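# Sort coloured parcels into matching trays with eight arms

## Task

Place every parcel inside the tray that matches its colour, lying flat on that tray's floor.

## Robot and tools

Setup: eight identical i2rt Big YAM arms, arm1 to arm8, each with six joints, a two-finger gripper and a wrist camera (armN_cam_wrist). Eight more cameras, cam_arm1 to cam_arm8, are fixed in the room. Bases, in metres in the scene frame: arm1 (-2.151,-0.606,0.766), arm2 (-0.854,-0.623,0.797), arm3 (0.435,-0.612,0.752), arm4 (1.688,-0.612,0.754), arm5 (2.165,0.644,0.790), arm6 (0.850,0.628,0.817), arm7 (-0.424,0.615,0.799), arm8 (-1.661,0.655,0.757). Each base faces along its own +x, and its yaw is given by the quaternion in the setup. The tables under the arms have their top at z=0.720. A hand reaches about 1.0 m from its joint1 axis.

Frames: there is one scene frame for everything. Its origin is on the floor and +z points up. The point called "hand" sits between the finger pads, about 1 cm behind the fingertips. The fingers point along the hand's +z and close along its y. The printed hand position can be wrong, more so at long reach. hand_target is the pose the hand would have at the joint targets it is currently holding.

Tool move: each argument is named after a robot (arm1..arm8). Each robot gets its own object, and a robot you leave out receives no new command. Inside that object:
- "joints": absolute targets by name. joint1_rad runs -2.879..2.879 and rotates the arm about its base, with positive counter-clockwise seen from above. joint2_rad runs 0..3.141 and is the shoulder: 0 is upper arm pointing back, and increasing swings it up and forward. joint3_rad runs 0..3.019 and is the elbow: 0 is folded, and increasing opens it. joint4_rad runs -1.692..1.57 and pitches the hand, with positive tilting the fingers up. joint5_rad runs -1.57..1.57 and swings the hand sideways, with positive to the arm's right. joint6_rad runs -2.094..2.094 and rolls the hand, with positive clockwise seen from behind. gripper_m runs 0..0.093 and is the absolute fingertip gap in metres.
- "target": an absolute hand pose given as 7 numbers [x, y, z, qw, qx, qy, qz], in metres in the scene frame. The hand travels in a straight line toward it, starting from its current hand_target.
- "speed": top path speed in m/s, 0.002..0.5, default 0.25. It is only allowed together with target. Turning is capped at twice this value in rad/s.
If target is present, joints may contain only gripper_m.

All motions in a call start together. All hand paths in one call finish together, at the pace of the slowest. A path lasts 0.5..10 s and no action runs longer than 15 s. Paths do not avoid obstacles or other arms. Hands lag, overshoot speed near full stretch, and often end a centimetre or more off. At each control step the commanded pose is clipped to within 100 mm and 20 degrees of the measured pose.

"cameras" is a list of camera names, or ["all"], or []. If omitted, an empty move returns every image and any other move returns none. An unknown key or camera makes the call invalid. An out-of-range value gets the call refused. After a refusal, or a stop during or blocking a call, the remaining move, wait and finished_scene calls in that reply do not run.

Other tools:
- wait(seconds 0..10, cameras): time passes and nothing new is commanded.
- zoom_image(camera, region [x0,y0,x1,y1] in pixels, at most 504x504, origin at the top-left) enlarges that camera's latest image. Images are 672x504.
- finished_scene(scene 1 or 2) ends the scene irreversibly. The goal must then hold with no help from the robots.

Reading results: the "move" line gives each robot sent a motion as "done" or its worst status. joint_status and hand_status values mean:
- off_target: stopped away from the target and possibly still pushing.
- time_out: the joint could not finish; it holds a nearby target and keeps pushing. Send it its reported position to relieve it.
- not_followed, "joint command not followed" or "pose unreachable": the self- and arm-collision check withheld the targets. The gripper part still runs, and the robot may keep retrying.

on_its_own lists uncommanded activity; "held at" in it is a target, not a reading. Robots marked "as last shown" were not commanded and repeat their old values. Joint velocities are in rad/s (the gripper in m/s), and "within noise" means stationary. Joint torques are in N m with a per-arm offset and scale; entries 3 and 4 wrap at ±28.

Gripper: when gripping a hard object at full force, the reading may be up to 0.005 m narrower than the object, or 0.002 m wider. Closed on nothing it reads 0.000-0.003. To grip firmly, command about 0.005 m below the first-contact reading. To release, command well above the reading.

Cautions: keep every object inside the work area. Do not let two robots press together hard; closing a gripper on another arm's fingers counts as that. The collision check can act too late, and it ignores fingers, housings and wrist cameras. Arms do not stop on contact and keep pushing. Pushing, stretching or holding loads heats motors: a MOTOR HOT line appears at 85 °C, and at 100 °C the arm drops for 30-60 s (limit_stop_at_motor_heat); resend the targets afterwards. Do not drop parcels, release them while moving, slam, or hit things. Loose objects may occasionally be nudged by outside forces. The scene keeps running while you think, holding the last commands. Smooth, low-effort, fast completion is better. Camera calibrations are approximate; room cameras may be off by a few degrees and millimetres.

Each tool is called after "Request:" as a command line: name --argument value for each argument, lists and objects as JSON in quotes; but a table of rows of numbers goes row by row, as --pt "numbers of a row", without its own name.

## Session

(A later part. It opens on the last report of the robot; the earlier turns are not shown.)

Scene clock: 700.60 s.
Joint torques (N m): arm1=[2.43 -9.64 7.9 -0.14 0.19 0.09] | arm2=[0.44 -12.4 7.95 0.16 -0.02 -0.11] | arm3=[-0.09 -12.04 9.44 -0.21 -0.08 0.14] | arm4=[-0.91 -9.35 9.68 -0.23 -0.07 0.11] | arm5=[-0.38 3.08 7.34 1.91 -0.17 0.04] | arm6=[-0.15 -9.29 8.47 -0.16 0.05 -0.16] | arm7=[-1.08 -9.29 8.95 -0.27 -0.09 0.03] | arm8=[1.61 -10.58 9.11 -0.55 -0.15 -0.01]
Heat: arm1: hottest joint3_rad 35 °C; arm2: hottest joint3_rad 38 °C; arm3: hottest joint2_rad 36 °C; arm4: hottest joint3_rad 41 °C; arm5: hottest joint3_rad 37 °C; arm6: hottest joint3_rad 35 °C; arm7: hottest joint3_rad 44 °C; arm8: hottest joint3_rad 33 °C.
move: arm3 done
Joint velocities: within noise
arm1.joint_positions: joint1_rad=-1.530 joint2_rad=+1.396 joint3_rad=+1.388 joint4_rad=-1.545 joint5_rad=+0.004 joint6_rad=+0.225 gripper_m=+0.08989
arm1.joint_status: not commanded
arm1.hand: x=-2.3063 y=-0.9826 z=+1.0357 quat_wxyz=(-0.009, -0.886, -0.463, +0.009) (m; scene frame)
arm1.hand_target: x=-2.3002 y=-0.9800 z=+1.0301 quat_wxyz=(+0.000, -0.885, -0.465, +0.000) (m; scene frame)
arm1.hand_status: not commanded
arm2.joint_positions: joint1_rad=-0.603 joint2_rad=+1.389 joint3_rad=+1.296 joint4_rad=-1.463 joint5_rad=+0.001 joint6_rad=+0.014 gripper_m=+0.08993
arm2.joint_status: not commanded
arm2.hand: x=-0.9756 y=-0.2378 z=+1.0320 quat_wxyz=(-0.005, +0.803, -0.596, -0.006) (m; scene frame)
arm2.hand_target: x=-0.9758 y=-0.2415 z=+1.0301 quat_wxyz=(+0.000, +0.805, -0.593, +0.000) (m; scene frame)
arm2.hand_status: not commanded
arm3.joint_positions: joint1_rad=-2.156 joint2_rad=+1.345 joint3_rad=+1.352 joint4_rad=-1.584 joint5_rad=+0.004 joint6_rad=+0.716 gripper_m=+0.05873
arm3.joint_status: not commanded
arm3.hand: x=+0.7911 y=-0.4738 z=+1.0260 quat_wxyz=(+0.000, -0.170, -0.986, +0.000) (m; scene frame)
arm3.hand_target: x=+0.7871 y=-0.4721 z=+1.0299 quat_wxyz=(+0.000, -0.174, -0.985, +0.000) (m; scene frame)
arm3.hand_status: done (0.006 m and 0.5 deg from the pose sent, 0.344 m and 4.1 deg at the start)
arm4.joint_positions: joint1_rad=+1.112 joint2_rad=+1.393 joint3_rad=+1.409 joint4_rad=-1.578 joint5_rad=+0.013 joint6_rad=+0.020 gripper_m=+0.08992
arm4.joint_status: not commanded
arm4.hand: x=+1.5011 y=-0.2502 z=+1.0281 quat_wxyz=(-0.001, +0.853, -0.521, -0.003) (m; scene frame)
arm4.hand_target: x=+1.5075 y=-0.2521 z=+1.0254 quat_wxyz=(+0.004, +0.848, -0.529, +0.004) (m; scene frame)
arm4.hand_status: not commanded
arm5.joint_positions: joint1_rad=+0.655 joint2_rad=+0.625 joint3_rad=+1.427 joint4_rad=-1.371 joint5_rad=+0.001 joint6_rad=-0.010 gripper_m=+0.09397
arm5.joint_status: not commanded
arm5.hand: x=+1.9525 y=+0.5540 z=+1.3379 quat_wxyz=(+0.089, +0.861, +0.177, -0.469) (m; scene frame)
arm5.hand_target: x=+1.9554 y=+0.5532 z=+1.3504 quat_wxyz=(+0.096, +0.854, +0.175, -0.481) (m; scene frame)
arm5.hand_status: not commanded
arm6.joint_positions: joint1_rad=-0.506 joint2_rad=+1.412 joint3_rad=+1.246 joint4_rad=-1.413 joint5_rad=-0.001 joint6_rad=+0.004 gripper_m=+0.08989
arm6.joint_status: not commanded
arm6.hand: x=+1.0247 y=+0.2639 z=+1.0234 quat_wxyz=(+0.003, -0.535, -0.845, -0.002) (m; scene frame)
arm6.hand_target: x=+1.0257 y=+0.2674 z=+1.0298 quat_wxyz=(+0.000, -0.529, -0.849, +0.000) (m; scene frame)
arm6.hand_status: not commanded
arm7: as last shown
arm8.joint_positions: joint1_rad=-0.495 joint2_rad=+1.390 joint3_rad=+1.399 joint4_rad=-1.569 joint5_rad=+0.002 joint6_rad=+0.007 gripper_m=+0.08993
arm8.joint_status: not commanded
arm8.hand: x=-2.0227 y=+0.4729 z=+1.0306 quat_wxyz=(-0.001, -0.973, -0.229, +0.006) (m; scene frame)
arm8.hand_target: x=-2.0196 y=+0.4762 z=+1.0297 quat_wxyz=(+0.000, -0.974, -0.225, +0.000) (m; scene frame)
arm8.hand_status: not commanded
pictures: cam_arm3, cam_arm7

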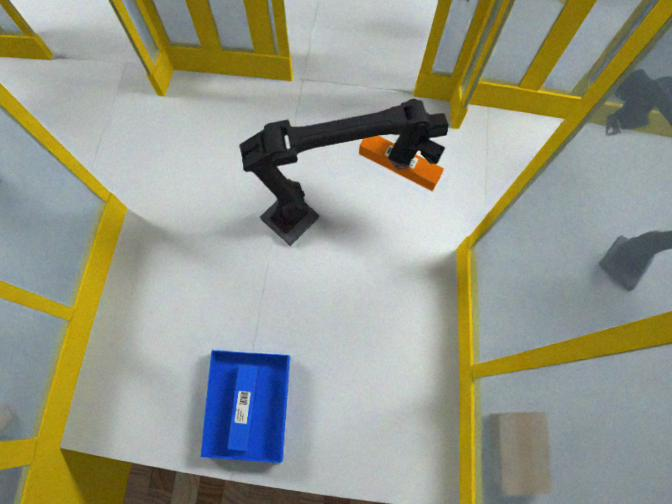

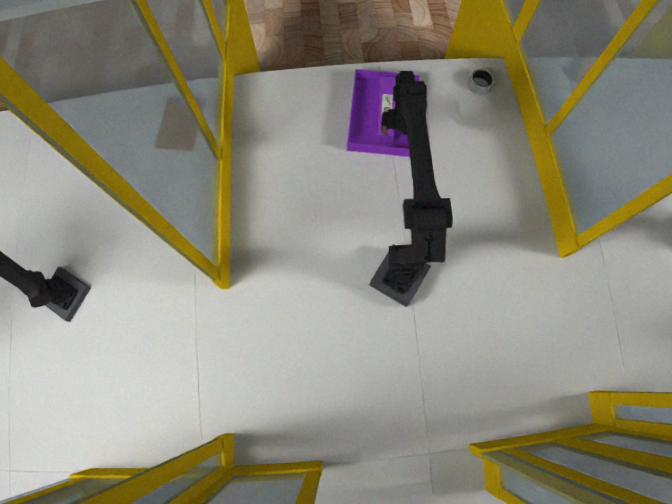

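Request:
move --arm3 '{"joints":{"joint1_rad":-1.223,"joint6_rad":0.11}}'

Request:
move --arm3 '{"target":[0.605,0.012,0.90,0,-0.562,0.827,0],"speed":0.2}'

Request:
move --arm3 '{"target":[0.600,0.010,0.80,0,-0.562,0.827,0],"speed":0.12}' --cameras '["cam_arm6"]'

Scene clock: 712.70 s.
Joint torques (N m): arm1=[2.37 -9.23 7.9 -0.09 0.19 0.06] | arm2=[0.44 -12.4 7.95 0.16 -0.02 -0.11] | arm3=[0.21 -12.22 9.47 -0.21 -0.08 -0.21] | arm4=[-0.91 -9.35 9.68 -0.23 -0.07 0.11] | arm5=[-0.15 2.78 7.45 1.94 -0.16 0.07] | arm6=[-0.09 -9.29 8.46 -0.16 0.06 -0.16] | arm7=[-1.08 -9.29 8.92 -0.28 -0.09 0.04] | arm8=[1.55 -10.93 9.16 -0.58 -0.12 -0.02]
Heat: arm1: hottest joint3_rad 35 °C; arm2: hottest joint3_rad 38 °C; arm3: hottest joint2_rad 35 °C; arm4: hottest joint3_rad 41 °C; arm5: hottest joint3_rad 37 °C; arm6: hottest joint3_rad 35 °C; arm7: hottest joint3_rad 43 °C; arm8: hottest joint3_rad 33 °C.
move: arm3 done
Joint velocities: within noise
arm1, arm2, arm4, arm5, arm6, arm7, arm8: as last shown
arm3.joint_positions: joint1_rad=-1.234 joint2_rad=+1.345 joint3_rad=+1.352 joint4_rad=-1.584 joint5_rad=+0.003 joint6_rad=+0.126 gripper_m=+0.05880
arm3.joint_status: all done
arm3.hand: x=+0.5386 y=-0.2443 z=+1.0260 quat_wxyz=(-0.002, +0.552, -0.834, +0.002) (m; scene frame)
arm3.hand_target: x=+0.5336 y=-0.2462 z=+1.0298 quat_wxyz=(-0.002, +0.564, -0.826, +0.003) (m; scene frame)
arm3.hand_status: not commanded
camera_calibration:
arm1_cam_wrist: T_world_to_cam=[[-0.811746, 0.583859, -0.0133285, -1.2836], [0.480182, 0.680244, 0.553799, 1.20698], [0.332407, 0.443144, -0.832544, 2.19097], [0, 0, 0, 1]] pos_world=[-2.34982, -1.04252, 1.13854]
arm2_cam_wrist: T_world_to_cam=[[0.958893, 0.283454, 0.0133699, 0.987956], [0.225535, -0.78986, 0.570311, -0.551913], [0.172217, -0.543852, -0.82132, 1.00686], [0, 0, 0, 1]] pos_world=[-0.996266, -0.168392, 1.12851]
arm3_cam_wrist: T_world_to_cam=[[0.918967, -0.394005, 0.0161074, -0.608912], [-0.329311, -0.744326, 0.580977, -0.594711], [-0.216918, -0.539203, -0.813761, 0.943953], [0, 0, 0, 1]] pos_world=[0.568487, -0.173591, 1.12347]
arm4_cam_wrist: T_world_to_cam=[[0.883365, 0.468579, 0.00995527, -1.2216], [0.378075, -0.724978, 0.575731, -1.33607], [0.276993, -0.504817, -0.817579, 0.423368], [0, 0, 0, 1]] pos_world=[1.46698, -0.182481, 1.12751]
arm5_cam_wrist: T_world_to_cam=[[-0.378277, 0.92567, 0.00649354, 0.218147], [0.85608, 0.352491, -0.377991, -1.3535], [-0.352183, -0.137426, -0.925787, 2.12652], [0, 0, 0, 1]] pos_world=[1.99014, 0.567401, 1.45567]
arm6_cam_wrist: T_world_to_cam=[[-0.900544, -0.434721, 0.00621115, 1.02968], [-0.350464, 0.734308, 0.581349, -0.423751], [-0.257286, 0.521354, -0.81363, 1.08307], [0, 0, 0, 1]] pos_world=[1.05742, 0.194123, 1.12117]
arm7_cam_wrist: T_world_to_cam=[[0.984518, -0.174872, 0.0120112, 0.559662], [-0.151975, -0.817447, 0.555593, 0.193917], [-0.0873393, -0.548817, -0.831368, 1.49721], [0, 0, 0, 1]] pos_world=[-0.390761, 1.07808, 1.13027]
arm8_cam_wrist: T_world_to_cam=[[-0.441263, 0.897327, -0.00953409, -1.30605], [0.727466, 0.363914, 0.581686, 0.704219], [0.525433, 0.249741, -0.813357, 1.90347], [0, 0, 0, 1]] pos_world=[-2.08875, 0.440302, 1.12612]

Scene clock: 715.20 s.
Joint torques (N m): arm1=[2.32 -9.47 7.86 -0.16 0.2 0.09] | arm2=[0.44 -12.34 7.94 0.16 -0.02 -0.11] | arm3=[-0.03 -22.24 14.23 -0.35 -0.24 -0.21] | arm4=[-0.91 -9.35 9.66 -0.23 -0.07 0.11] | arm5=[0.09 2.49 7.34 1.91 -0.17 0.05] | arm6=[-0.09 -9.35 8.49 -0.17 0.05 -0.16] | arm7=[-1.08 -9.41 8.91 -0.29 -0.09 0.03] | arm8=[1.61 -10.75 9.18 -0.58 -0.14 -0.02]
Heat: arm1: hottest joint3_rad 35 °C; arm2: hottest joint3_rad 38 °C; arm3: hottest joint2_rad 35 °C; arm4: hottest joint3_rad 41 °C; arm5: hottest joint3_rad 37 °C; arm6: hottest joint3_rad 35 °C; arm7: hottest joint3_rad 42 °C; arm8: hottest joint3_rad 33 °C.
move: arm3 off_target
Joint velocities: within noise
arm1, arm2, arm4, arm5, arm6, arm7, arm8: as last shown
arm3.joint_positions: joint1_rad=-1.234 joint2_rad=+2.081 joint3_rad=+1.931 joint4_rad=-1.469 joint5_rad=+0.000 joint6_rad=+0.126 gripper_m=+0.05880
arm3.joint_status: not commanded
arm3.hand: x=+0.6062 y=-0.0044 z=+0.8811 quat_wxyz=(+0.014, +0.552, -0.833, +0.015) (m; scene frame)
arm3.hand_target: x=+0.6047 y=+0.0109 z=+0.9003 quat_wxyz=(-0.001, +0.562, -0.827, +0.000) (m; scene frame)
arm3.hand_status: off_target (0.025 m and 2.7 deg from the pose sent, 0.293 m and 1.4 deg at the start)
camera_calibration:
arm1_cam_wrist: T_world_to_cam=[[-0.811746, 0.583859, -0.0133285, -1.2836], [0.480182, 0.680244, 0.553799, 1.20698], [0.332407, 0.443144, -0.832544, 2.19097], [0, 0, 0, 1]] pos_world=[-2.34982, -1.04252, 1.13854]
arm2_cam_wrist: T_world_to_cam=[[0.958893, 0.283454, 0.0133699, 0.987956], [0.225535, -0.78986, 0.570311, -0.551913], [0.172217, -0.543852, -0.82132, 1.00686], [0, 0, 0, 1]] pos_world=[-0.996266, -0.168392, 1.12851]
arm3_cam_wrist: T_world_to_cam=[[0.919116, -0.393534, 0.0188741, -0.576652], [-0.321209, -0.720736, 0.6143, -0.343902], [-0.228144, -0.570676, -0.788847, 0.954816], [0, 0, 0, 1]] pos_world=[0.637382, 0.0700958, 0.975346]
arm4_cam_wrist: T_world_to_cam=[[0.883365, 0.468579, 0.00995527, -1.2216], [0.378075, -0.724978, 0.575731, -1.33607], [0.276993, -0.504817, -0.817579, 0.423368], [0, 0, 0, 1]] pos_world=[1.46698, -0.182481, 1.12751]
arm5_cam_wrist: T_world_to_cam=[[-0.378277, 0.92567, 0.00649354, 0.218147], [0.85608, 0.352491, -0.377991, -1.3535], [-0.352183, -0.137426, -0.925787, 2.12652], [0, 0, 0, 1]] pos_world=[1.99014, 0.567401, 1.45567]
arm6_cam_wrist: T_world_to_cam=[[-0.900544, -0.434721, 0.00621115, 1.02968], [-0.350464, 0.734308, 0.581349, -0.423751], [-0.257286, 0.521354, -0.81363, 1.08307], [0, 0, 0, 1]] pos_world=[1.05742, 0.194123, 1.12117]
arm7_cam_wrist: T_world_to_cam=[[0.984518, -0.174872, 0.0120112, 0.559662], [-0.151975, -0.817447, 0.555593, 0.193917], [-0.0873393, -0.548817, -0.831368, 1.49721], [0, 0, 0, 1]] pos_world=[-0.390761, 1.07808, 1.13027]
arm8_cam_wrist: T_world_to_cam=[[-0.441263, 0.897327, -0.00953409, -1.30605], [0.727466, 0.363914, 0.581686, 0.704219], [0.525433, 0.249741, -0.813357, 1.90347], [0, 0, 0, 1]] pos_world=[-2.08875, 0.440302, 1.12612]

Scene clock: 716.70 s.
Joint torques (N m): arm1=[2.02 -9.23 7.9 -0.05 0.21 0.07] | arm2=[0.44 -12.34 7.95 0.16 -0.02 -0.11] | arm3=[0.5 -22.48 9.06 0.58 -0.26 -0.14] | arm4=[-0.91 -9.35 9.68 -0.23 -0.07 0.11] | arm5=[-0.09 3.19 7.45 1.78 -0.18 0.04] | arm6=[-0.09 -9.29 8.47 -0.17 0.06 -0.16] | arm7=[-1.14 -9.35 8.98 -0.27 -0.09 0.04] | arm8=[1.44 -10.87 9.21 -0.51 -0.14 0]
Heat: arm1: hottest joint3_rad 35 °C; arm2: hottest joint3_rad 38 °C; arm3: hottest joint2_rad 35 °C; arm4: hottest joint3_rad 41 °C; arm5: hottest joint3_rad 37 °C; arm6: hottest joint3_rad 35 °C; arm7: hottest joint3_rad 42 °C; arm8: hottest joint3_rad 33 °C.
move: arm3 off_target
Joint velocities: within noise
arm1, arm2, arm4, arm5, arm6, arm8: as last shown
arm3.joint_positions: joint1_rad=-1.234 joint2_rad=+2.140 joint3_rad=+1.808 joint4_rad=-1.264 joint5_rad=+0.000 joint6_rad=+0.126 gripper_m=+0.05880
arm3.joint_status: not commanded
arm3.hand: x=+0.6078 y=+0.0022 z=+0.7986 quat_wxyz=(+0.006, +0.553, -0.833, +0.007) (m; scene frame)
arm3.hand_target: x=+0.5999 y=+0.0099 z=+0.8002 quat_wxyz=(+0.000, +0.562, -0.827, +0.000) (m; scene frame)
arm3.hand_status: off_target (0.011 m and 1.7 deg from the pose sent, 0.082 m and 2.7 deg at the start)
arm7.joint_positions: joint1_rad=+2.166 joint2_rad=+1.360 joint3_rad=+1.265 joint4_rad=-1.460 joint5_rad=+0.001 joint6_rad=+0.147 gripper_m=+0.08995
arm7.joint_status: not commanded
arm7.hand: x=-0.4054 y=+1.0069 z=+1.0330 quat_wxyz=(-0.006, +0.636, -0.771, -0.006) (m; scene frame)
arm7.hand_target: x=-0.4021 y=+1.0001 z=+1.0301 quat_wxyz=(+0.000, +0.636, -0.772, +0.000) (m; scene frame)
arm7.hand_status: not commanded
pictures: cam_arm6

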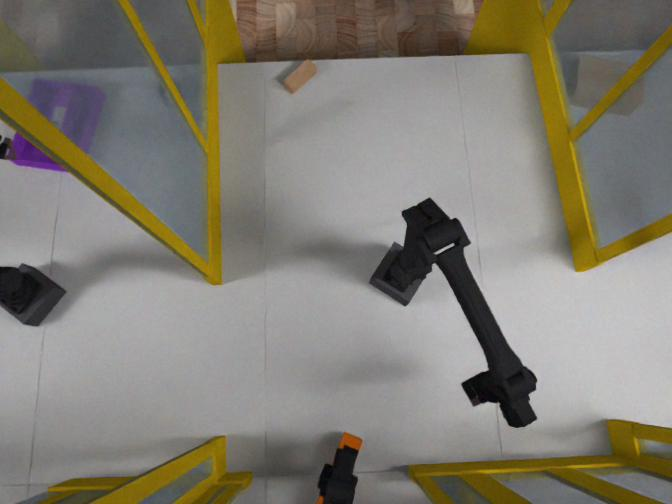

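Request:
move --arm3 '{"target":[0.600,0.008,0.757,0,-0.562,0.827,0],"speed":0.06}'

Request:
move --arm3 '{"joints":{"gripper_m":0.09}}'

Request:
move --arm3 '{"target":[0.600,0.003,0.90,0,-0.562,0.827,0],"speed":0.2}'

Request:
move --arm3 '{"target":[0.534,-0.245,1.03,0,-0.562,0.827,0],"speed":0.25}' --arm6 '{"joints":{"joint1_rad":-1.332,"joint6_rad":0.0}}' --cameras '["cam_arm6"]'

Scene clock: 725.33 s.
Joint torques (N m): arm1=[2.14 -9.52 7.94 -0.12 0.19 0.08] | arm2=[0.44 -12.34 7.95 0.16 -0.02 -0.11] | arm3=[0.32 -21.89 8.46 0.73 -0.23 -0.13] | arm4=[-0.85 -9.35 9.68 -0.23 -0.07 0.11] | arm5=[-0.44 2.78 7.49 1.89 -0.16 0.01] | arm6=[-0.21 -9.23 8.47 -0.14 0.05 -0.16] | arm7=[-1.03 -9.29 8.91 -0.24 -0.08 0.03] | arm8=[1.61 -10.81 9.17 -0.54 -0.13 0]
Heat: arm1: hottest joint3_rad 34 °C; arm2: hottest joint3_rad 38 °C; arm3: hottest joint2_rad 36 °C; arm4: hottest joint3_rad 41 °C; arm5: hottest joint3_rad 37 °C; arm6: hottest joint3_rad 35 °C; arm7: hottest joint3_rad 42 °C; arm8: hottest joint3_rad 33 °C.
move: arm3 off_target
Joint velocities: within noise
arm1, arm2, arm4, arm5, arm6, arm7, arm8: as last shown
arm3.joint_positions: joint1_rad=-1.232 joint2_rad=+2.165 joint3_rad=+1.759 joint4_rad=-1.175 joint5_rad=-0.001 joint6_rad=+0.126 gripper_m=+0.05880
arm3.joint_status: not commanded
arm3.hand: x=+0.6074 y=+0.0033 z=+0.7661 quat_wxyz=(+0.000, +0.553, -0.833, +0.002) (m; scene frame)
arm3.hand_target: x=+0.6000 y=+0.0077 z=+0.7571 quat_wxyz=(+0.000, +0.562, -0.827, +0.000) (m; scene frame)
arm3.hand_status: off_target (0.013 m and 1.2 deg from the pose sent, 0.043 m and 1.7 deg at the start)
camera_calibration:
arm1_cam_wrist: T_world_to_cam=[[-0.811746, 0.583859, -0.0133285, -1.2836], [0.480182, 0.680244, 0.553799, 1.20698], [0.332407, 0.443144, -0.832544, 2.19097], [0, 0, 0, 1]] pos_world=[-2.34982, -1.04252, 1.13854]
arm2_cam_wrist: T_world_to_cam=[[0.958893, 0.283454, 0.0133699, 0.987956], [0.225535, -0.78986, 0.570311, -0.551913], [0.172217, -0.543852, -0.82132, 1.00686], [0, 0, 0, 1]] pos_world=[-0.996266, -0.168392, 1.12851]
arm3_cam_wrist: T_world_to_cam=[[0.919769, -0.392247, 0.0129796, -0.568398], [-0.325594, -0.744177, 0.583257, -0.240764], [-0.219121, -0.540687, -0.812184, 0.881162], [0, 0, 0, 1]] pos_world=[0.637484, 0.0743098, 0.86347]
arm4_cam_wrist: T_world_to_cam=[[0.883365, 0.468579, 0.00995527, -1.2216], [0.378075, -0.724978, 0.575731, -1.33607], [0.276993, -0.504817, -0.817579, 0.423368], [0, 0, 0, 1]] pos_world=[1.46698, -0.182481, 1.12751]
arm5_cam_wrist: T_world_to_cam=[[-0.378277, 0.92567, 0.00649354, 0.218147], [0.85608, 0.352491, -0.377991, -1.3535], [-0.352183, -0.137426, -0.925787, 2.12652], [0, 0, 0, 1]] pos_world=[1.99014, 0.567401, 1.45567]
arm6_cam_wrist: T_world_to_cam=[[-0.900544, -0.434721, 0.00621115, 1.02968], [-0.350464, 0.734308, 0.581349, -0.423751], [-0.257286, 0.521354, -0.81363, 1.08307], [0, 0, 0, 1]] pos_world=[1.05742, 0.194123, 1.12117]
arm7_cam_wrist: T_world_to_cam=[[0.984518, -0.174872, 0.0120112, 0.559662], [-0.151975, -0.817447, 0.555593, 0.193917], [-0.0873393, -0.548817, -0.831368, 1.49721], [0, 0, 0, 1]] pos_world=[-0.390761, 1.07808, 1.13027]
arm8_cam_wrist: T_world_to_cam=[[-0.441263, 0.897327, -0.00953409, -1.30605], [0.727466, 0.363914, 0.581686, 0.704219], [0.525433, 0.249741, -0.813357, 1.90347], [0, 0, 0, 1]] pos_world=[-2.08875, 0.440302, 1.12612]

Scene clock: 725.97 s.
Joint torques (N m): arm1=[2.2 -9.41 7.9 -0.08 0.19 0.11] | arm2=[0.44 -12.4 7.95 0.16 -0.02 -0.1] | arm3=[0.26 -22.01 8.42 0.58 -0.23 -0.15] | arm4=[-0.91 -9.35 9.68 -0.23 -0.07 0.11] | arm5=[-0.09 2.9 7.51 1.81 -0.16 -0.01] | arm6=[-0.09 -9.29 8.44 -0.16 0.06 -0.16] | arm7=[-1.08 -9.41 8.94 -0.28 -0.08 0.04] | arm8=[1.38 -10.87 9.22 -0.62 -0.14 0]
Heat: arm1: hottest joint3_rad 34 °C; arm2: hottest joint3_rad 38 °C; arm3: hottest joint2_rad 36 °C; arm4: hottest joint3_rad 41 °C; arm5: hottest joint3_rad 37 °C; arm6: hottest joint3_rad 35 °C; arm7: hottest joint3_rad 42 °C; arm8: hottest joint3_rad 33 °C.
move: arm3 done
Joint velocities: within noise
arm1, arm2, arm4, arm5, arm6, arm7, arm8: as last shown
arm3.joint_positions: joint1_rad=-1.232 joint2_rad=+2.166 joint3_rad=+1.759 joint4_rad=-1.172 joint5_rad=-0.001 joint6_rad=+0.126 gripper_m=+0.08988
arm3.joint_status: all done
arm3.hand: x=+0.6076 y=+0.0039 z=+0.7654 quat_wxyz=(-0.001, +0.553, -0.833, +0.001) (m; scene frame)
arm3.hand_target: x=+0.6000 y=+0.0077 z=+0.7571 quat_wxyz=(+0.000, +0.562, -0.827, +0.000) (m; scene frame)
arm3.hand_status: not commanded
camera_calibration:
arm1_cam_wrist: T_world_to_cam=[[-0.811746, 0.583859, -0.0133285, -1.2836], [0.480182, 0.680244, 0.553799, 1.20698], [0.332407, 0.443144, -0.832544, 2.19097], [0, 0, 0, 1]] pos_world=[-2.34982, -1.04252, 1.13854]
arm2_cam_wrist: T_world_to_cam=[[0.958893, 0.283454, 0.0133699, 0.987956], [0.225535, -0.78986, 0.570311, -0.551913], [0.172217, -0.543852, -0.82132, 1.00686], [0, 0, 0, 1]] pos_world=[-0.996266, -0.168392, 1.12851]
arm3_cam_wrist: T_world_to_cam=[[0.919761, -0.392273, 0.01271, -0.568086], [-0.325884, -0.74525, 0.581723, -0.238496], [-0.218722, -0.539188, -0.813287, 0.881499], [0, 0, 0, 1]] pos_world=[0.637584, 0.0747104, 0.862871]
arm4_cam_wrist: T_world_to_cam=[[0.883365, 0.468579, 0.00995527, -1.2216], [0.378075, -0.724978, 0.575731, -1.33607], [0.276993, -0.504817, -0.817579, 0.423368], [0, 0, 0, 1]] pos_world=[1.46698, -0.182481, 1.12751]
arm5_cam_wrist: T_world_to_cam=[[-0.378277, 0.92567, 0.00649354, 0.218147], [0.85608, 0.352491, -0.377991, -1.3535], [-0.352183, -0.137426, -0.925787, 2.12652], [0, 0, 0, 1]] pos_world=[1.99014, 0.567401, 1.45567]
arm6_cam_wrist: T_world_to_cam=[[-0.900544, -0.434721, 0.00621115, 1.02968], [-0.350464, 0.734308, 0.581349, -0.423751], [-0.257286, 0.521354, -0.81363, 1.08307], [0, 0, 0, 1]] pos_world=[1.05742, 0.194123, 1.12117]
arm7_cam_wrist: T_world_to_cam=[[0.984518, -0.174872, 0.0120112, 0.559662], [-0.151975, -0.817447, 0.555593, 0.193917], [-0.0873393, -0.548817, -0.831368, 1.49721], [0, 0, 0, 1]] pos_world=[-0.390761, 1.07808, 1.13027]
arm8_cam_wrist: T_world_to_cam=[[-0.441263, 0.897327, -0.00953409, -1.30605], [0.727466, 0.363914, 0.581686, 0.704219], [0.525433, 0.249741, -0.813357, 1.90347], [0, 0, 0, 1]] pos_world=[-2.08875, 0.440302, 1.12612]

Scene clock: 727.57 s.
Joint torques (N m): arm1=[2.37 -9.64 7.9 -0.17 0.18 0.08] | arm2=[0.44 -12.4 7.94 0.16 -0.02 -0.11] | arm3=[0.03 -22.77 13.82 -0.35 -0.23 -0.16] | arm4=[-0.91 -9.35 9.68 -0.23 -0.07 0.11] | arm5=[-0.38 2.55 7.56 1.87 -0.16 -0.01] | arm6=[-0.09 -9.29 8.44 -0.17 0.05 -0.16] | arm7=[-1.14 -9.47 8.94 -0.25 -0.07 0.03] | arm8=[1.61 -10.81 9.18 -0.5 -0.14 -0.01]
Heat: arm1: hottest joint3_rad 34 °C; arm2: hottest joint3_rad 38 °C; arm3: hottest joint2_rad 36 °C; arm4: hottest joint3_rad 41 °C; arm5: hottest joint3_rad 37 °C; arm6: hottest joint3_rad 35 °C; arm7: hottest joint3_rad 42 °C; arm8: hottest joint3_rad 33 °C.
move: arm3 off_target
Joint velocities: within noise
arm1, arm2, arm4, arm5, arm6, arm7, arm8: as last shown
arm3.joint_positions: joint1_rad=-1.232 joint2_rad=+2.062 joint3_rad=+1.887 joint4_rad=-1.450 joint5_rad=-0.001 joint6_rad=+0.126 gripper_m=+0.08997
arm3.joint_status: not commanded
arm3.hand: x=+0.6026 y=-0.0123 z=+0.8768 quat_wxyz=(+0.017, +0.553, -0.833, +0.016) (m; scene frame)
arm3.hand_target: x=+0.5997 y=+0.0019 z=+0.9000 quat_wxyz=(+0.000, +0.562, -0.827, +0.000) (m; scene frame)
arm3.hand_status: off_target (0.028 m and 2.9 deg from the pose sent, 0.135 m and 1.2 deg at the start; pose on its path clipped on 3 of 48 steps)
camera_calibration:
arm1_cam_wrist: T_world_to_cam=[[-0.811746, 0.583859, -0.0133285, -1.2836], [0.480182, 0.680244, 0.553799, 1.20698], [0.332407, 0.443144, -0.832544, 2.19097], [0, 0, 0, 1]] pos_world=[-2.34982, -1.04252, 1.13854]
arm2_cam_wrist: T_world_to_cam=[[0.958893, 0.283454, 0.0133699, 0.987956], [0.225535, -0.78986, 0.570311, -0.551913], [0.172217, -0.543852, -0.82132, 1.00686], [0, 0, 0, 1]] pos_world=[-0.996266, -0.168392, 1.12851]
arm3_cam_wrist: T_world_to_cam=[[0.919896, -0.39171, 0.0188385, -0.576829], [-0.31854, -0.718317, 0.618509, -0.353338], [-0.228744, -0.574965, -0.785552, 0.943456], [0, 0, 0, 1]] pos_world=[0.63388, 0.062695, 0.970543]
arm4_cam_wrist: T_world_to_cam=[[0.883365, 0.468579, 0.00995527, -1.2216], [0.378075, -0.724978, 0.575731, -1.33607], [0.276993, -0.504817, -0.817579, 0.423368], [0, 0, 0, 1]] pos_world=[1.46698, -0.182481, 1.12751]
arm5_cam_wrist: T_world_to_cam=[[-0.378277, 0.92567, 0.00649354, 0.218147], [0.85608, 0.352491, -0.377991, -1.3535], [-0.352183, -0.137426, -0.925787, 2.12652], [0, 0, 0, 1]] pos_world=[1.99014, 0.567401, 1.45567]
arm6_cam_wrist: T_world_to_cam=[[-0.900544, -0.434721, 0.00621115, 1.02968], [-0.350464, 0.734308, 0.581349, -0.423751], [-0.257286, 0.521354, -0.81363, 1.08307], [0, 0, 0, 1]] pos_world=[1.05742, 0.194123, 1.12117]
arm7_cam_wrist: T_world_to_cam=[[0.984518, -0.174872, 0.0120112, 0.559662], [-0.151975, -0.817447, 0.555593, 0.193917], [-0.0873393, -0.548817, -0.831368, 1.49721], [0, 0, 0, 1]] pos_world=[-0.390761, 1.07808, 1.13027]
arm8_cam_wrist: T_world_to_cam=[[-0.441263, 0.897327, -0.00953409, -1.30605], [0.727466, 0.363914, 0.581686, 0.704219], [0.525433, 0.249741, -0.813357, 1.90347], [0, 0, 0, 1]] pos_world=[-2.08875, 0.440302, 1.12612]

Scene clock: 729.53 s.
Joint torques (N m): arm1=[2.02 -9.52 7.98 -0.1 0.19 0.08] | arm2=[0.44 -12.34 7.95 0.16 -0.02 -0.11] | arm3=[-0.21 -12.16 9.29 -0.27 -0.23 -0.2] | arm4=[-0.91 -9.35 9.68 -0.23 -0.07 0.11] | arm5=[-0.09 3.25 7.58 1.84 -0.17 0.03] | arm6=[-1.08 -9.29 8.47 -0.16 0.02 -0.13] | arm7=[-1.08 -9.41 8.96 -0.24 -0.08 0.03] | arm8=[1.2 -10.87 9.22 -0.66 -0.14 0.01]
Heat: arm1: hottest joint3_rad 34 °C; arm2: hottest joint3_rad 38 °C; arm3: hottest joint2_rad 36 °C; arm4: hottest joint3_rad 41 °C; arm5: hottest joint3_rad 37 °C; arm6: hottest joint3_rad 35 °C; arm7: hottest joint3_rad 42 °C; arm8: hottest joint3_rad 33 °C.
move: arm3 done; arm6 done
Joint velocities: within noise
arm1, arm2, arm4, arm5, arm7, arm8: as last shown
arm3.joint_positions: joint1_rad=-1.232 joint2_rad=+1.347 joint3_rad=+1.357 joint4_rad=-1.584 joint5_rad=-0.001 joint6_rad=+0.126 gripper_m=+0.08997
arm3.joint_status: not commanded
arm3.hand: x=+0.5377 y=-0.2426 z=+1.0272 quat_wxyz=(-0.002, +0.553, -0.833, +0.000) (m; scene frame)
arm3.hand_target: x=+0.5340 y=-0.2451 z=+1.0300 quat_wxyz=(+0.000, +0.562, -0.827, +0.000) (m; scene frame)
arm3.hand_status: done (0.005 m and 1.2 deg from the pose sent, 0.287 m and 2.9 deg at the start)
arm6.joint_positions: joint1_rad=-1.325 joint2_rad=+1.412 joint3_rad=+1.246 joint4_rad=-1.413 joint5_rad=+0.000 joint6_rad=+0.004 gripper_m=+0.08989
arm6.joint_status: all done
arm6.hand: x=+0.7030 y=+0.2522 z=+1.0235 quat_wxyz=(+0.002, -0.827, -0.562, -0.003) (m; scene frame)
arm6.hand_target: x=+0.7017 y=+0.2557 z=+1.0299 quat_wxyz=(+0.000, -0.828, -0.561, +0.000) (m; scene frame)
arm6.hand_status: not commanded
pictures: cam_arm6

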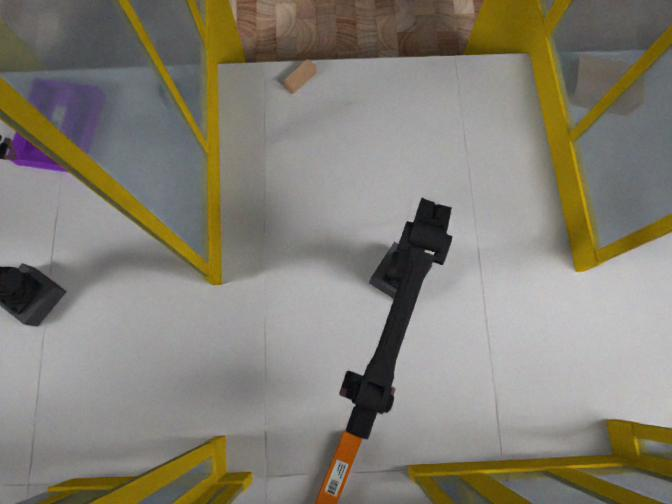

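Request:
move --arm6 '{"target":[0.610,0.010,0.90,0,0.833,0.553,0],"speed":0.2}' --arm3 '{"joints":{"joint1_rad":-2.0}}' --cameras '["arm6_cam_wrist"]'

Scene clock: 740.30 s.
Joint torques (N m): arm1=[2.2 -9.41 7.87 -0.09 0.21 0.07] | arm2=[0.44 -12.34 7.95 0.16 -0.02 -0.11] | arm3=[-1.49 -11.99 9.31 -0.21 -0.19 -0.2] | arm4=[-0.91 -9.35 9.69 -0.23 -0.07 0.11] | arm5=[-0.5 3.08 7.53 1.72 -0.18 0.07] | arm6=[-0.5 -16.32 12.63 -0.32 0 0] | arm7=[-1.08 -9.29 8.92 -0.23 -0.09 0.03] | arm8=[1.32 -10.75 9.17 -0.51 -0.15 -0.01]
Heat: arm1: hottest joint3_rad 34 °C; arm2: hottest joint3_rad 38 °C; arm3: hottest joint2_rad 34 °C; arm4: hottest joint3_rad 41 °C; arm5: hottest joint3_rad 37 °C; arm6: hottest joint3_rad 35 °C; arm7: hottest joint3_rad 41 °C; arm8: hottest joint3_rad 33 °C.
move: arm3 done; arm6 off_target
Joint velocities: within noise
arm1.joint_positions: joint1_rad=-1.530 joint2_rad=+1.396 joint3_rad=+1.388 joint4_rad=-1.545 joint5_rad=+0.004 joint6_rad=+0.225 gripper_m=+0.08989
arm1.joint_status: not commanded
arm1.hand: x=-2.3063 y=-0.9826 z=+1.0357 quat_wxyz=(-0.009, -0.886, -0.463, +0.009) (m; scene frame)
arm1.hand_target: x=-2.3002 y=-0.9800 z=+1.0301 quat_wxyz=(+0.000, -0.885, -0.465, +0.000) (m; scene frame)
arm1.hand_status: not commanded
arm2.joint_positions: joint1_rad=-0.603 joint2_rad=+1.389 joint3_rad=+1.296 joint4_rad=-1.463 joint5_rad=+0.001 joint6_rad=+0.014 gripper_m=+0.08993
arm2.joint_status: not commanded
arm2.hand: x=-0.9756 y=-0.2378 z=+1.0320 quat_wxyz=(-0.005, +0.803, -0.596, -0.006) (m; scene frame)
arm2.hand_target: x=-0.9758 y=-0.2415 z=+1.0301 quat_wxyz=(+0.000, +0.805, -0.593, +0.000) (m; scene frame)
arm2.hand_status: not commanded
arm3.joint_positions: joint1_rad=-1.988 joint2_rad=+1.347 joint3_rad=+1.357 joint4_rad=-1.584 joint5_rad=-0.002 joint6_rad=+0.126 gripper_m=+0.08998
arm3.joint_status: all done
arm3.hand: x=+0.7636 y=-0.4146 z=+1.0274 quat_wxyz=(-0.001, +0.207, -0.978, -0.002) (m; scene frame)
arm3.hand_target: x=+0.7629 y=-0.4198 z=+1.0302 quat_wxyz=(+0.001, +0.209, -0.978, -0.003) (m; scene frame)
arm3.hand_status: not commanded
arm4.joint_positions: joint1_rad=+1.112 joint2_rad=+1.393 joint3_rad=+1.409 joint4_rad=-1.578 joint5_rad=+0.013 joint6_rad=+0.020 gripper_m=+0.08992
arm4.joint_status: not commanded
arm4.hand: x=+1.5011 y=-0.2502 z=+1.0281 quat_wxyz=(-0.001, +0.853, -0.521, -0.003) (m; scene frame)
arm4.hand_target: x=+1.5075 y=-0.2521 z=+1.0254 quat_wxyz=(+0.004, +0.848, -0.529, +0.004) (m; scene frame)
arm4.hand_status: not commanded
arm5.joint_positions: joint1_rad=+0.655 joint2_rad=+0.625 joint3_rad=+1.427 joint4_rad=-1.371 joint5_rad=+0.001 joint6_rad=-0.010 gripper_m=+0.09397
arm5.joint_status: not commanded
arm5.hand: x=+1.9525 y=+0.5540 z=+1.3379 quat_wxyz=(+0.089, +0.861, +0.177, -0.469) (m; scene frame)
arm5.hand_target: x=+1.9554 y=+0.5532 z=+1.3504 quat_wxyz=(+0.096, +0.854, +0.175, -0.481) (m; scene frame)
arm5.hand_status: not commanded
arm6.joint_positions: joint1_rad=-1.325 joint2_rad=+2.149 joint3_rad=+1.895 joint4_rad=-1.352 joint5_rad=+0.000 joint6_rad=+0.019 gripper_m=+0.08989
arm6.joint_status: not commanded
arm6.hand: x=+0.6147 y=+0.0260 z=+0.8863 quat_wxyz=(+0.010, -0.831, -0.556, -0.014) (m; scene frame)
arm6.hand_target: x=+0.6105 y=+0.0109 z=+0.9003 quat_wxyz=(+0.000, -0.833, -0.553, +0.000) (m; scene frame)
arm6.hand_status: off_target (0.022 m and 2.0 deg from the pose sent, 0.287 m and 1.4 deg at the start)
arm7: as last shown
arm8.joint_positions: joint1_rad=-0.495 joint2_rad=+1.390 joint3_rad=+1.399 joint4_rad=-1.569 joint5_rad=+0.002 joint6_rad=+0.007 gripper_m=+0.08993
arm8.joint_status: not commanded
arm8.hand: x=-2.0227 y=+0.4729 z=+1.0306 quat_wxyz=(-0.001, -0.973, -0.229, +0.006) (m; scene frame)
arm8.hand_target: x=-2.0196 y=+0.4762 z=+1.0297 quat_wxyz=(+0.000, -0.974, -0.225, +0.000) (m; scene frame)
arm8.hand_status: not commanded
pictures: arm6_cam_wrist
camera_calibration:
arm6_cam_wrist: T_world_to_cam=[[-0.927037, 0.374888, 0.00780032, 0.551679], [0.303355, 0.737594, 0.603267, -0.734443], [0.220404, 0.561617, -0.797501, 0.681007], [0, 0, 0, 1]] pos_world=[0.584126, -0.0475622, 0.981866]

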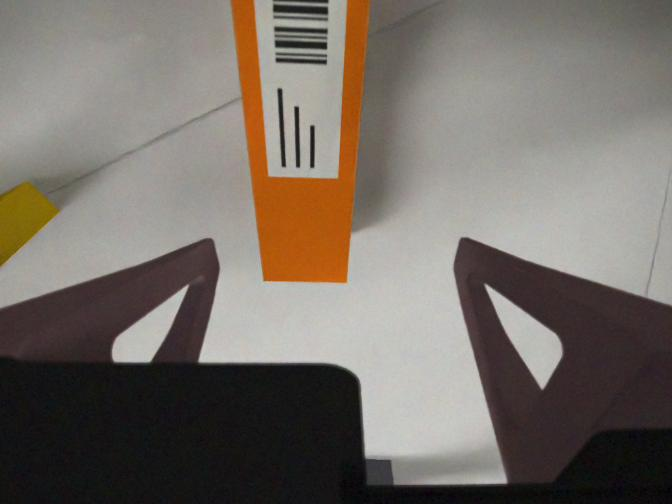

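Request:
move --arm6 '{"target":[0.608,-0.037,0.86,0,0.836,0.549,0],"speed":0.15}' --cameras '["arm6_cam_wrist"]'

Request:
move --arm6 '{"target":[0.610,-0.035,0.79,0,0.836,0.549,0],"speed":0.12}' --cameras '["arm6_cam_wrist"]'

Scene clock: 752.83 s.
Joint torques (N m): arm1=[2.08 -9.47 7.87 -0.1 0.19 0.07] | arm2=[0.44 -12.34 7.95 0.16 -0.02 -0.11] | arm3=[-1.44 -12.04 9.31 -0.24 -0.18 -0.21] | arm4=[-0.91 -9.35 9.68 -0.23 -0.07 0.11] | arm5=[-0.26 2.84 7.47 1.98 -0.19 0.03] | arm6=[0.03 -18.37 12.67 -0.21 0 0] | arm7=[-1.14 -9.52 8.98 -0.29 -0.09 0.03] | arm8=[1.38 -10.87 9.1 -0.54 -0.12 -0.01]
Heat: arm1: hottest joint3_rad 34 °C; arm2: hottest joint3_rad 38 °C; arm3: hottest joint2_rad 34 °C; arm4: hottest joint3_rad 41 °C; arm5: hottest joint3_rad 37 °C; arm6: hottest joint3_rad 38 °C; arm7: hottest joint3_rad 41 °C; arm8: hottest joint3_rad 33 °C.
move: arm6 off_target
Joint velocities: within noise
arm1, arm2, arm3, arm4, arm5, arm7, arm8: as last shown
arm6.joint_positions: joint1_rad=-1.311 joint2_rad=+2.322 joint3_rad=+2.087 joint4_rad=-1.376 joint5_rad=+0.000 joint6_rad=+0.051 gripper_m=+0.08989
arm6.joint_status: not commanded
arm6.hand: x=+0.6077 y=-0.0194 z=+0.8434 quat_wxyz=(+0.012, -0.836, -0.549, -0.016) (m; scene frame)
arm6.hand_target: x=+0.6084 y=-0.0359 z=+0.8604 quat_wxyz=(+0.000, -0.836, -0.549, +0.000) (m; scene frame)
arm6.hand_status: off_target (0.024 m and 2.3 deg from the pose sent, 0.069 m and 2.2 deg at the start)
pictures: arm6_cam_wrist
camera_calibration:
arm6_cam_wrist: T_world_to_cam=[[-0.920618, 0.390358, 0.00909447, 0.557958], [0.315258, 0.729359, 0.607164, -0.683629], [0.230378, 0.561833, -0.794525, 0.66526], [0, 0, 0, 1]] pos_world=[0.575925, -0.0929576, 0.938565]

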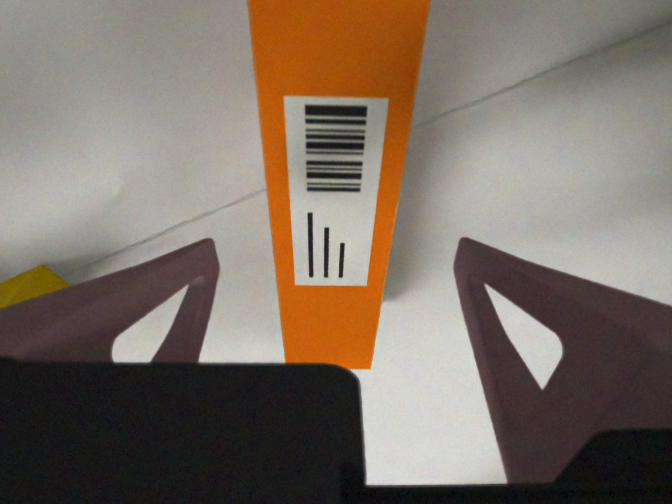

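Scene clock: 754.10 s.
Joint torques (N m): arm1=[2.55 -9.47 7.9 -0.13 0.19 0.08] | arm2=[0.44 -12.4 7.94 0.16 -0.02 -0.11] | arm3=[-1.49 -12.1 9.26 -0.23 -0.18 -0.2] | arm4=[-0.91 -9.29 9.68 -0.23 -0.07 0.11] | arm5=[-0.44 3.08 7.36 1.95 -0.19 0.01] | arm6=[0.15 -18.78 8.5 0.55 0 0] | arm7=[-1.32 -9.52 8.94 -0.24 -0.09 0.03] | arm8=[1.55 -10.58 9.17 -0.65 -0.14 -0.02]
Heat: arm1: hottest joint3_rad 34 °C; arm2: hottest joint3_rad 38 °C; arm3: hottest joint3_rad 34 °C; arm4: hottest joint3_rad 41 °C; arm5: hottest joint3_rad 37 °C; arm6: hottest joint3_rad 38 °C; arm7: hottest joint3_rad 41 °C; arm8: hottest joint3_rad 33 °C.
move: arm6 done
Joint velocities: within noise
arm1, arm2, arm3, arm4, arm5, arm7, arm8: as last shown
arm6.joint_positions: joint1_rad=-1.309 joint2_rad=+2.381 joint3_rad=+2.049 joint4_rad=-1.256 joint5_rad=+0.000 joint6_rad=+0.053 gripper_m=+0.08989
arm6.joint_status: not commanded
arm6.hand: x=+0.6058 y=-0.0275 z=+0.7893 quat_wxyz=(+0.005, -0.836, -0.549, -0.007) (m; scene frame)
arm6.hand_target: x=+0.6102 y=-0.0349 z=+0.7900 quat_wxyz=(+0.000, -0.836, -0.549, +0.000) (m; scene frame)
arm6.hand_status: done (0.009 m and 1.0 deg from the pose sent, 0.056 m and 2.3 deg at the start)
pictures: arm6_cam_wrist
camera_calibration:
arm6_cam_wrist: T_world_to_cam=[[-0.920386, 0.390926, 0.00819003, 0.560433], [0.320397, 0.741996, 0.588886, -0.632624], [0.224134, 0.544626, -0.808174, 0.641467], [0, 0, 0, 1]] pos_world=[0.57473, -0.0990432, 0.88637]

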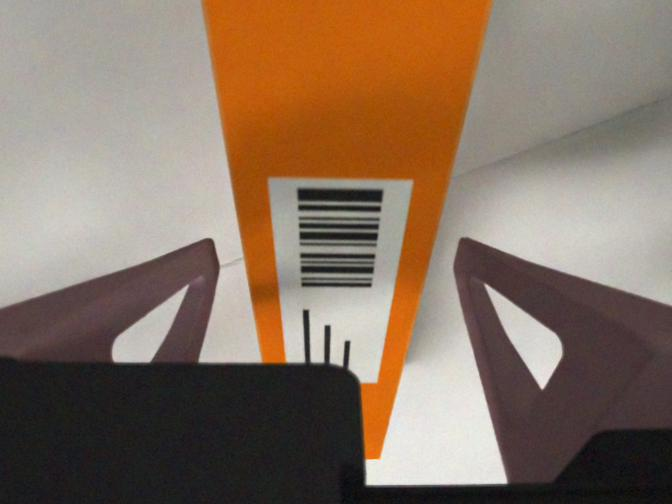

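Request:
move --arm6 '{"target":[0.612,-0.033,0.76,0,0.836,0.549,0],"speed":0.1}' --cameras '["arm6_cam_wrist"]'

Request:
move --arm6 '{"joints":{"gripper_m":0.048}}' --cameras '["arm6_cam_wrist"]'

Scene clock: 786.33 s.
Joint torques (N m): arm1=[1.96 -9.52 7.9 -0.1 0.17 0.08] | arm2=[0.44 -12.4 7.95 0.16 -0.02 -0.11] | arm3=[-1.49 -12.16 9.28 -0.24 -0.19 -0.2] | arm4=[-0.91 -9.35 9.68 -0.23 -0.07 0.11] | arm5=[-0.09 2.9 7.45 1.87 -0.13 0.04] | arm6=[0.15 -18.26 8.03 0.58 0.01 0] | arm7=[-1.08 -9.29 8.94 -0.31 -0.08 0.04] | arm8=[1.44 -10.87 9.14 -0.5 -0.13 -0.01]
Heat: arm1: hottest joint3_rad 34 °C; arm2: hottest joint3_rad 38 °C; arm3: hottest joint3_rad 33 °C; arm4: hottest joint3_rad 42 °C; arm5: hottest joint3_rad 37 °C; arm6: hottest joint2_rad 36 °C; arm7: hottest joint3_rad 40 °C; arm8: hottest joint3_rad 33 °C.
move: arm6 done
Joint velocities: within noise
arm1, arm2, arm3, arm4, arm5, arm8: as last shown
arm6.joint_positions: joint1_rad=-1.308 joint2_rad=+2.401 joint3_rad=+2.020 joint4_rad=-1.196 joint5_rad=+0.000 joint6_rad=+0.054 gripper_m=+0.08989
arm6.joint_status: not commanded
arm6.hand: x=+0.6068 y=-0.0280 z=+0.7651 quat_wxyz=(+0.002, -0.836, -0.549, -0.002) (m; scene frame)
arm6.hand_target: x=+0.6121 y=-0.0328 z=+0.7600 quat_wxyz=(+0.000, -0.836, -0.549, +0.000) (m; scene frame)
arm6.hand_status: done (0.009 m and 0.4 deg from the pose sent, 0.031 m and 1.0 deg at the start)
arm7.joint_positions: joint1_rad=+2.166 joint2_rad=+1.360 joint3_rad=+1.265 joint4_rad=-1.460 joint5_rad=+0.001 joint6_rad=+0.147 gripper_m=+0.08995
arm7.joint_status: not commanded
arm7.hand: x=-0.4054 y=+1.0069 z=+1.0330 quat_wxyz=(-0.006, +0.636, -0.771, -0.006) (m; scene frame)
arm7.hand_target: x=-0.4021 y=+1.0001 z=+1.0301 quat_wxyz=(+0.000, +0.636, -0.772, +0.000) (m; scene frame)
arm7.hand_status: not commanded
pictures: arm6_cam_wrist
camera_calibration:
arm6_cam_wrist: T_world_to_cam=[[-0.920362, 0.390991, 0.00770856, 0.562033], [0.322485, 0.74766, 0.580523, -0.613066], [0.221216, 0.536778, -0.814207, 0.628103], [0, 0, 0, 1]] pos_world=[0.576033, -0.0985367, 0.862972]

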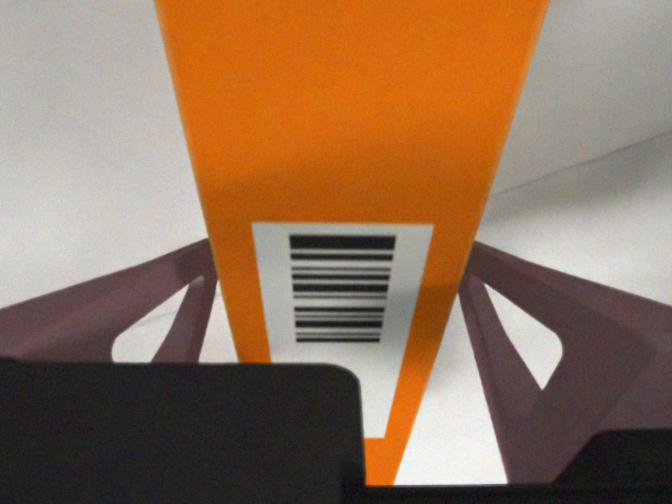

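Scene clock: 786.90 s.
Joint torques (N m): arm1=[2.14 -9.11 7.9 -0.1 0.22 0.05] | arm2=[0.44 -12.34 7.95 0.16 -0.02 -0.1] | arm3=[-1.61 -12.1 9.31 -0.24 -0.18 -0.19] | arm4=[-0.91 -9.35 9.68 -0.23 -0.07 0.11] | arm5=[-0.21 3.02 7.39 1.89 -0.15 0] | arm6=[0.15 -18.26 8.03 0.58 0.01 -0.02] | arm7=[-1.14 -9.29 8.95 -0.28 -0.08 0.03] | arm8=[1.67 -10.87 9.2 -0.57 -0.13 -0.01]
Heat: arm1: hottest joint3_rad 34 °C; arm2: hottest joint3_rad 38 °C; arm3: hottest joint3_rad 33 °C; arm4: hottest joint3_rad 42 °C; arm5: hottest joint3_rad 37 °C; arm6: hottest joint2_rad 36 °C; arm7: hottest joint3_rad 40 °C; arm8: hottest joint3_rad 33 °C.
move: arm6 off_target
Joint velocities: within noise
arm1, arm2, arm3, arm4, arm5, arm7, arm8: as last shown
arm6.joint_positions: joint1_rad=-1.308 joint2_rad=+2.401 joint3_rad=+2.020 joint4_rad=-1.196 joint5_rad=+0.000 joint6_rad=+0.056 gripper_m=+0.05961
arm6.joint_status: gripper_m off_target (ended at +0.05964, target +0.04800)
arm6.hand: x=+0.6068 y=-0.0280 z=+0.7651 quat_wxyz=(+0.002, -0.836, -0.548, -0.002) (m; scene frame)
arm6.hand_target: x=+0.6120 y=-0.0328 z=+0.7600 quat_wxyz=(+0.000, -0.836, -0.549, +0.000) (m; scene frame)
arm6.hand_status: not commanded
pictures: arm6_cam_wrist
camera_calibration:
arm6_cam_wrist: T_world_to_cam=[[-0.919774, 0.392373, 0.00769445, 0.561711], [0.32361, 0.7472, 0.580491, -0.613773], [0.22202, 0.53641, -0.814231, 0.627592], [0, 0, 0, 1]] pos_world=[0.575933, -0.0984359, 0.862972]

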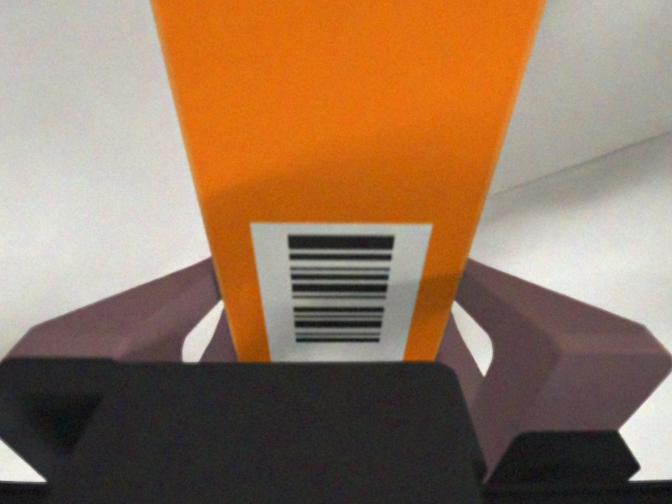

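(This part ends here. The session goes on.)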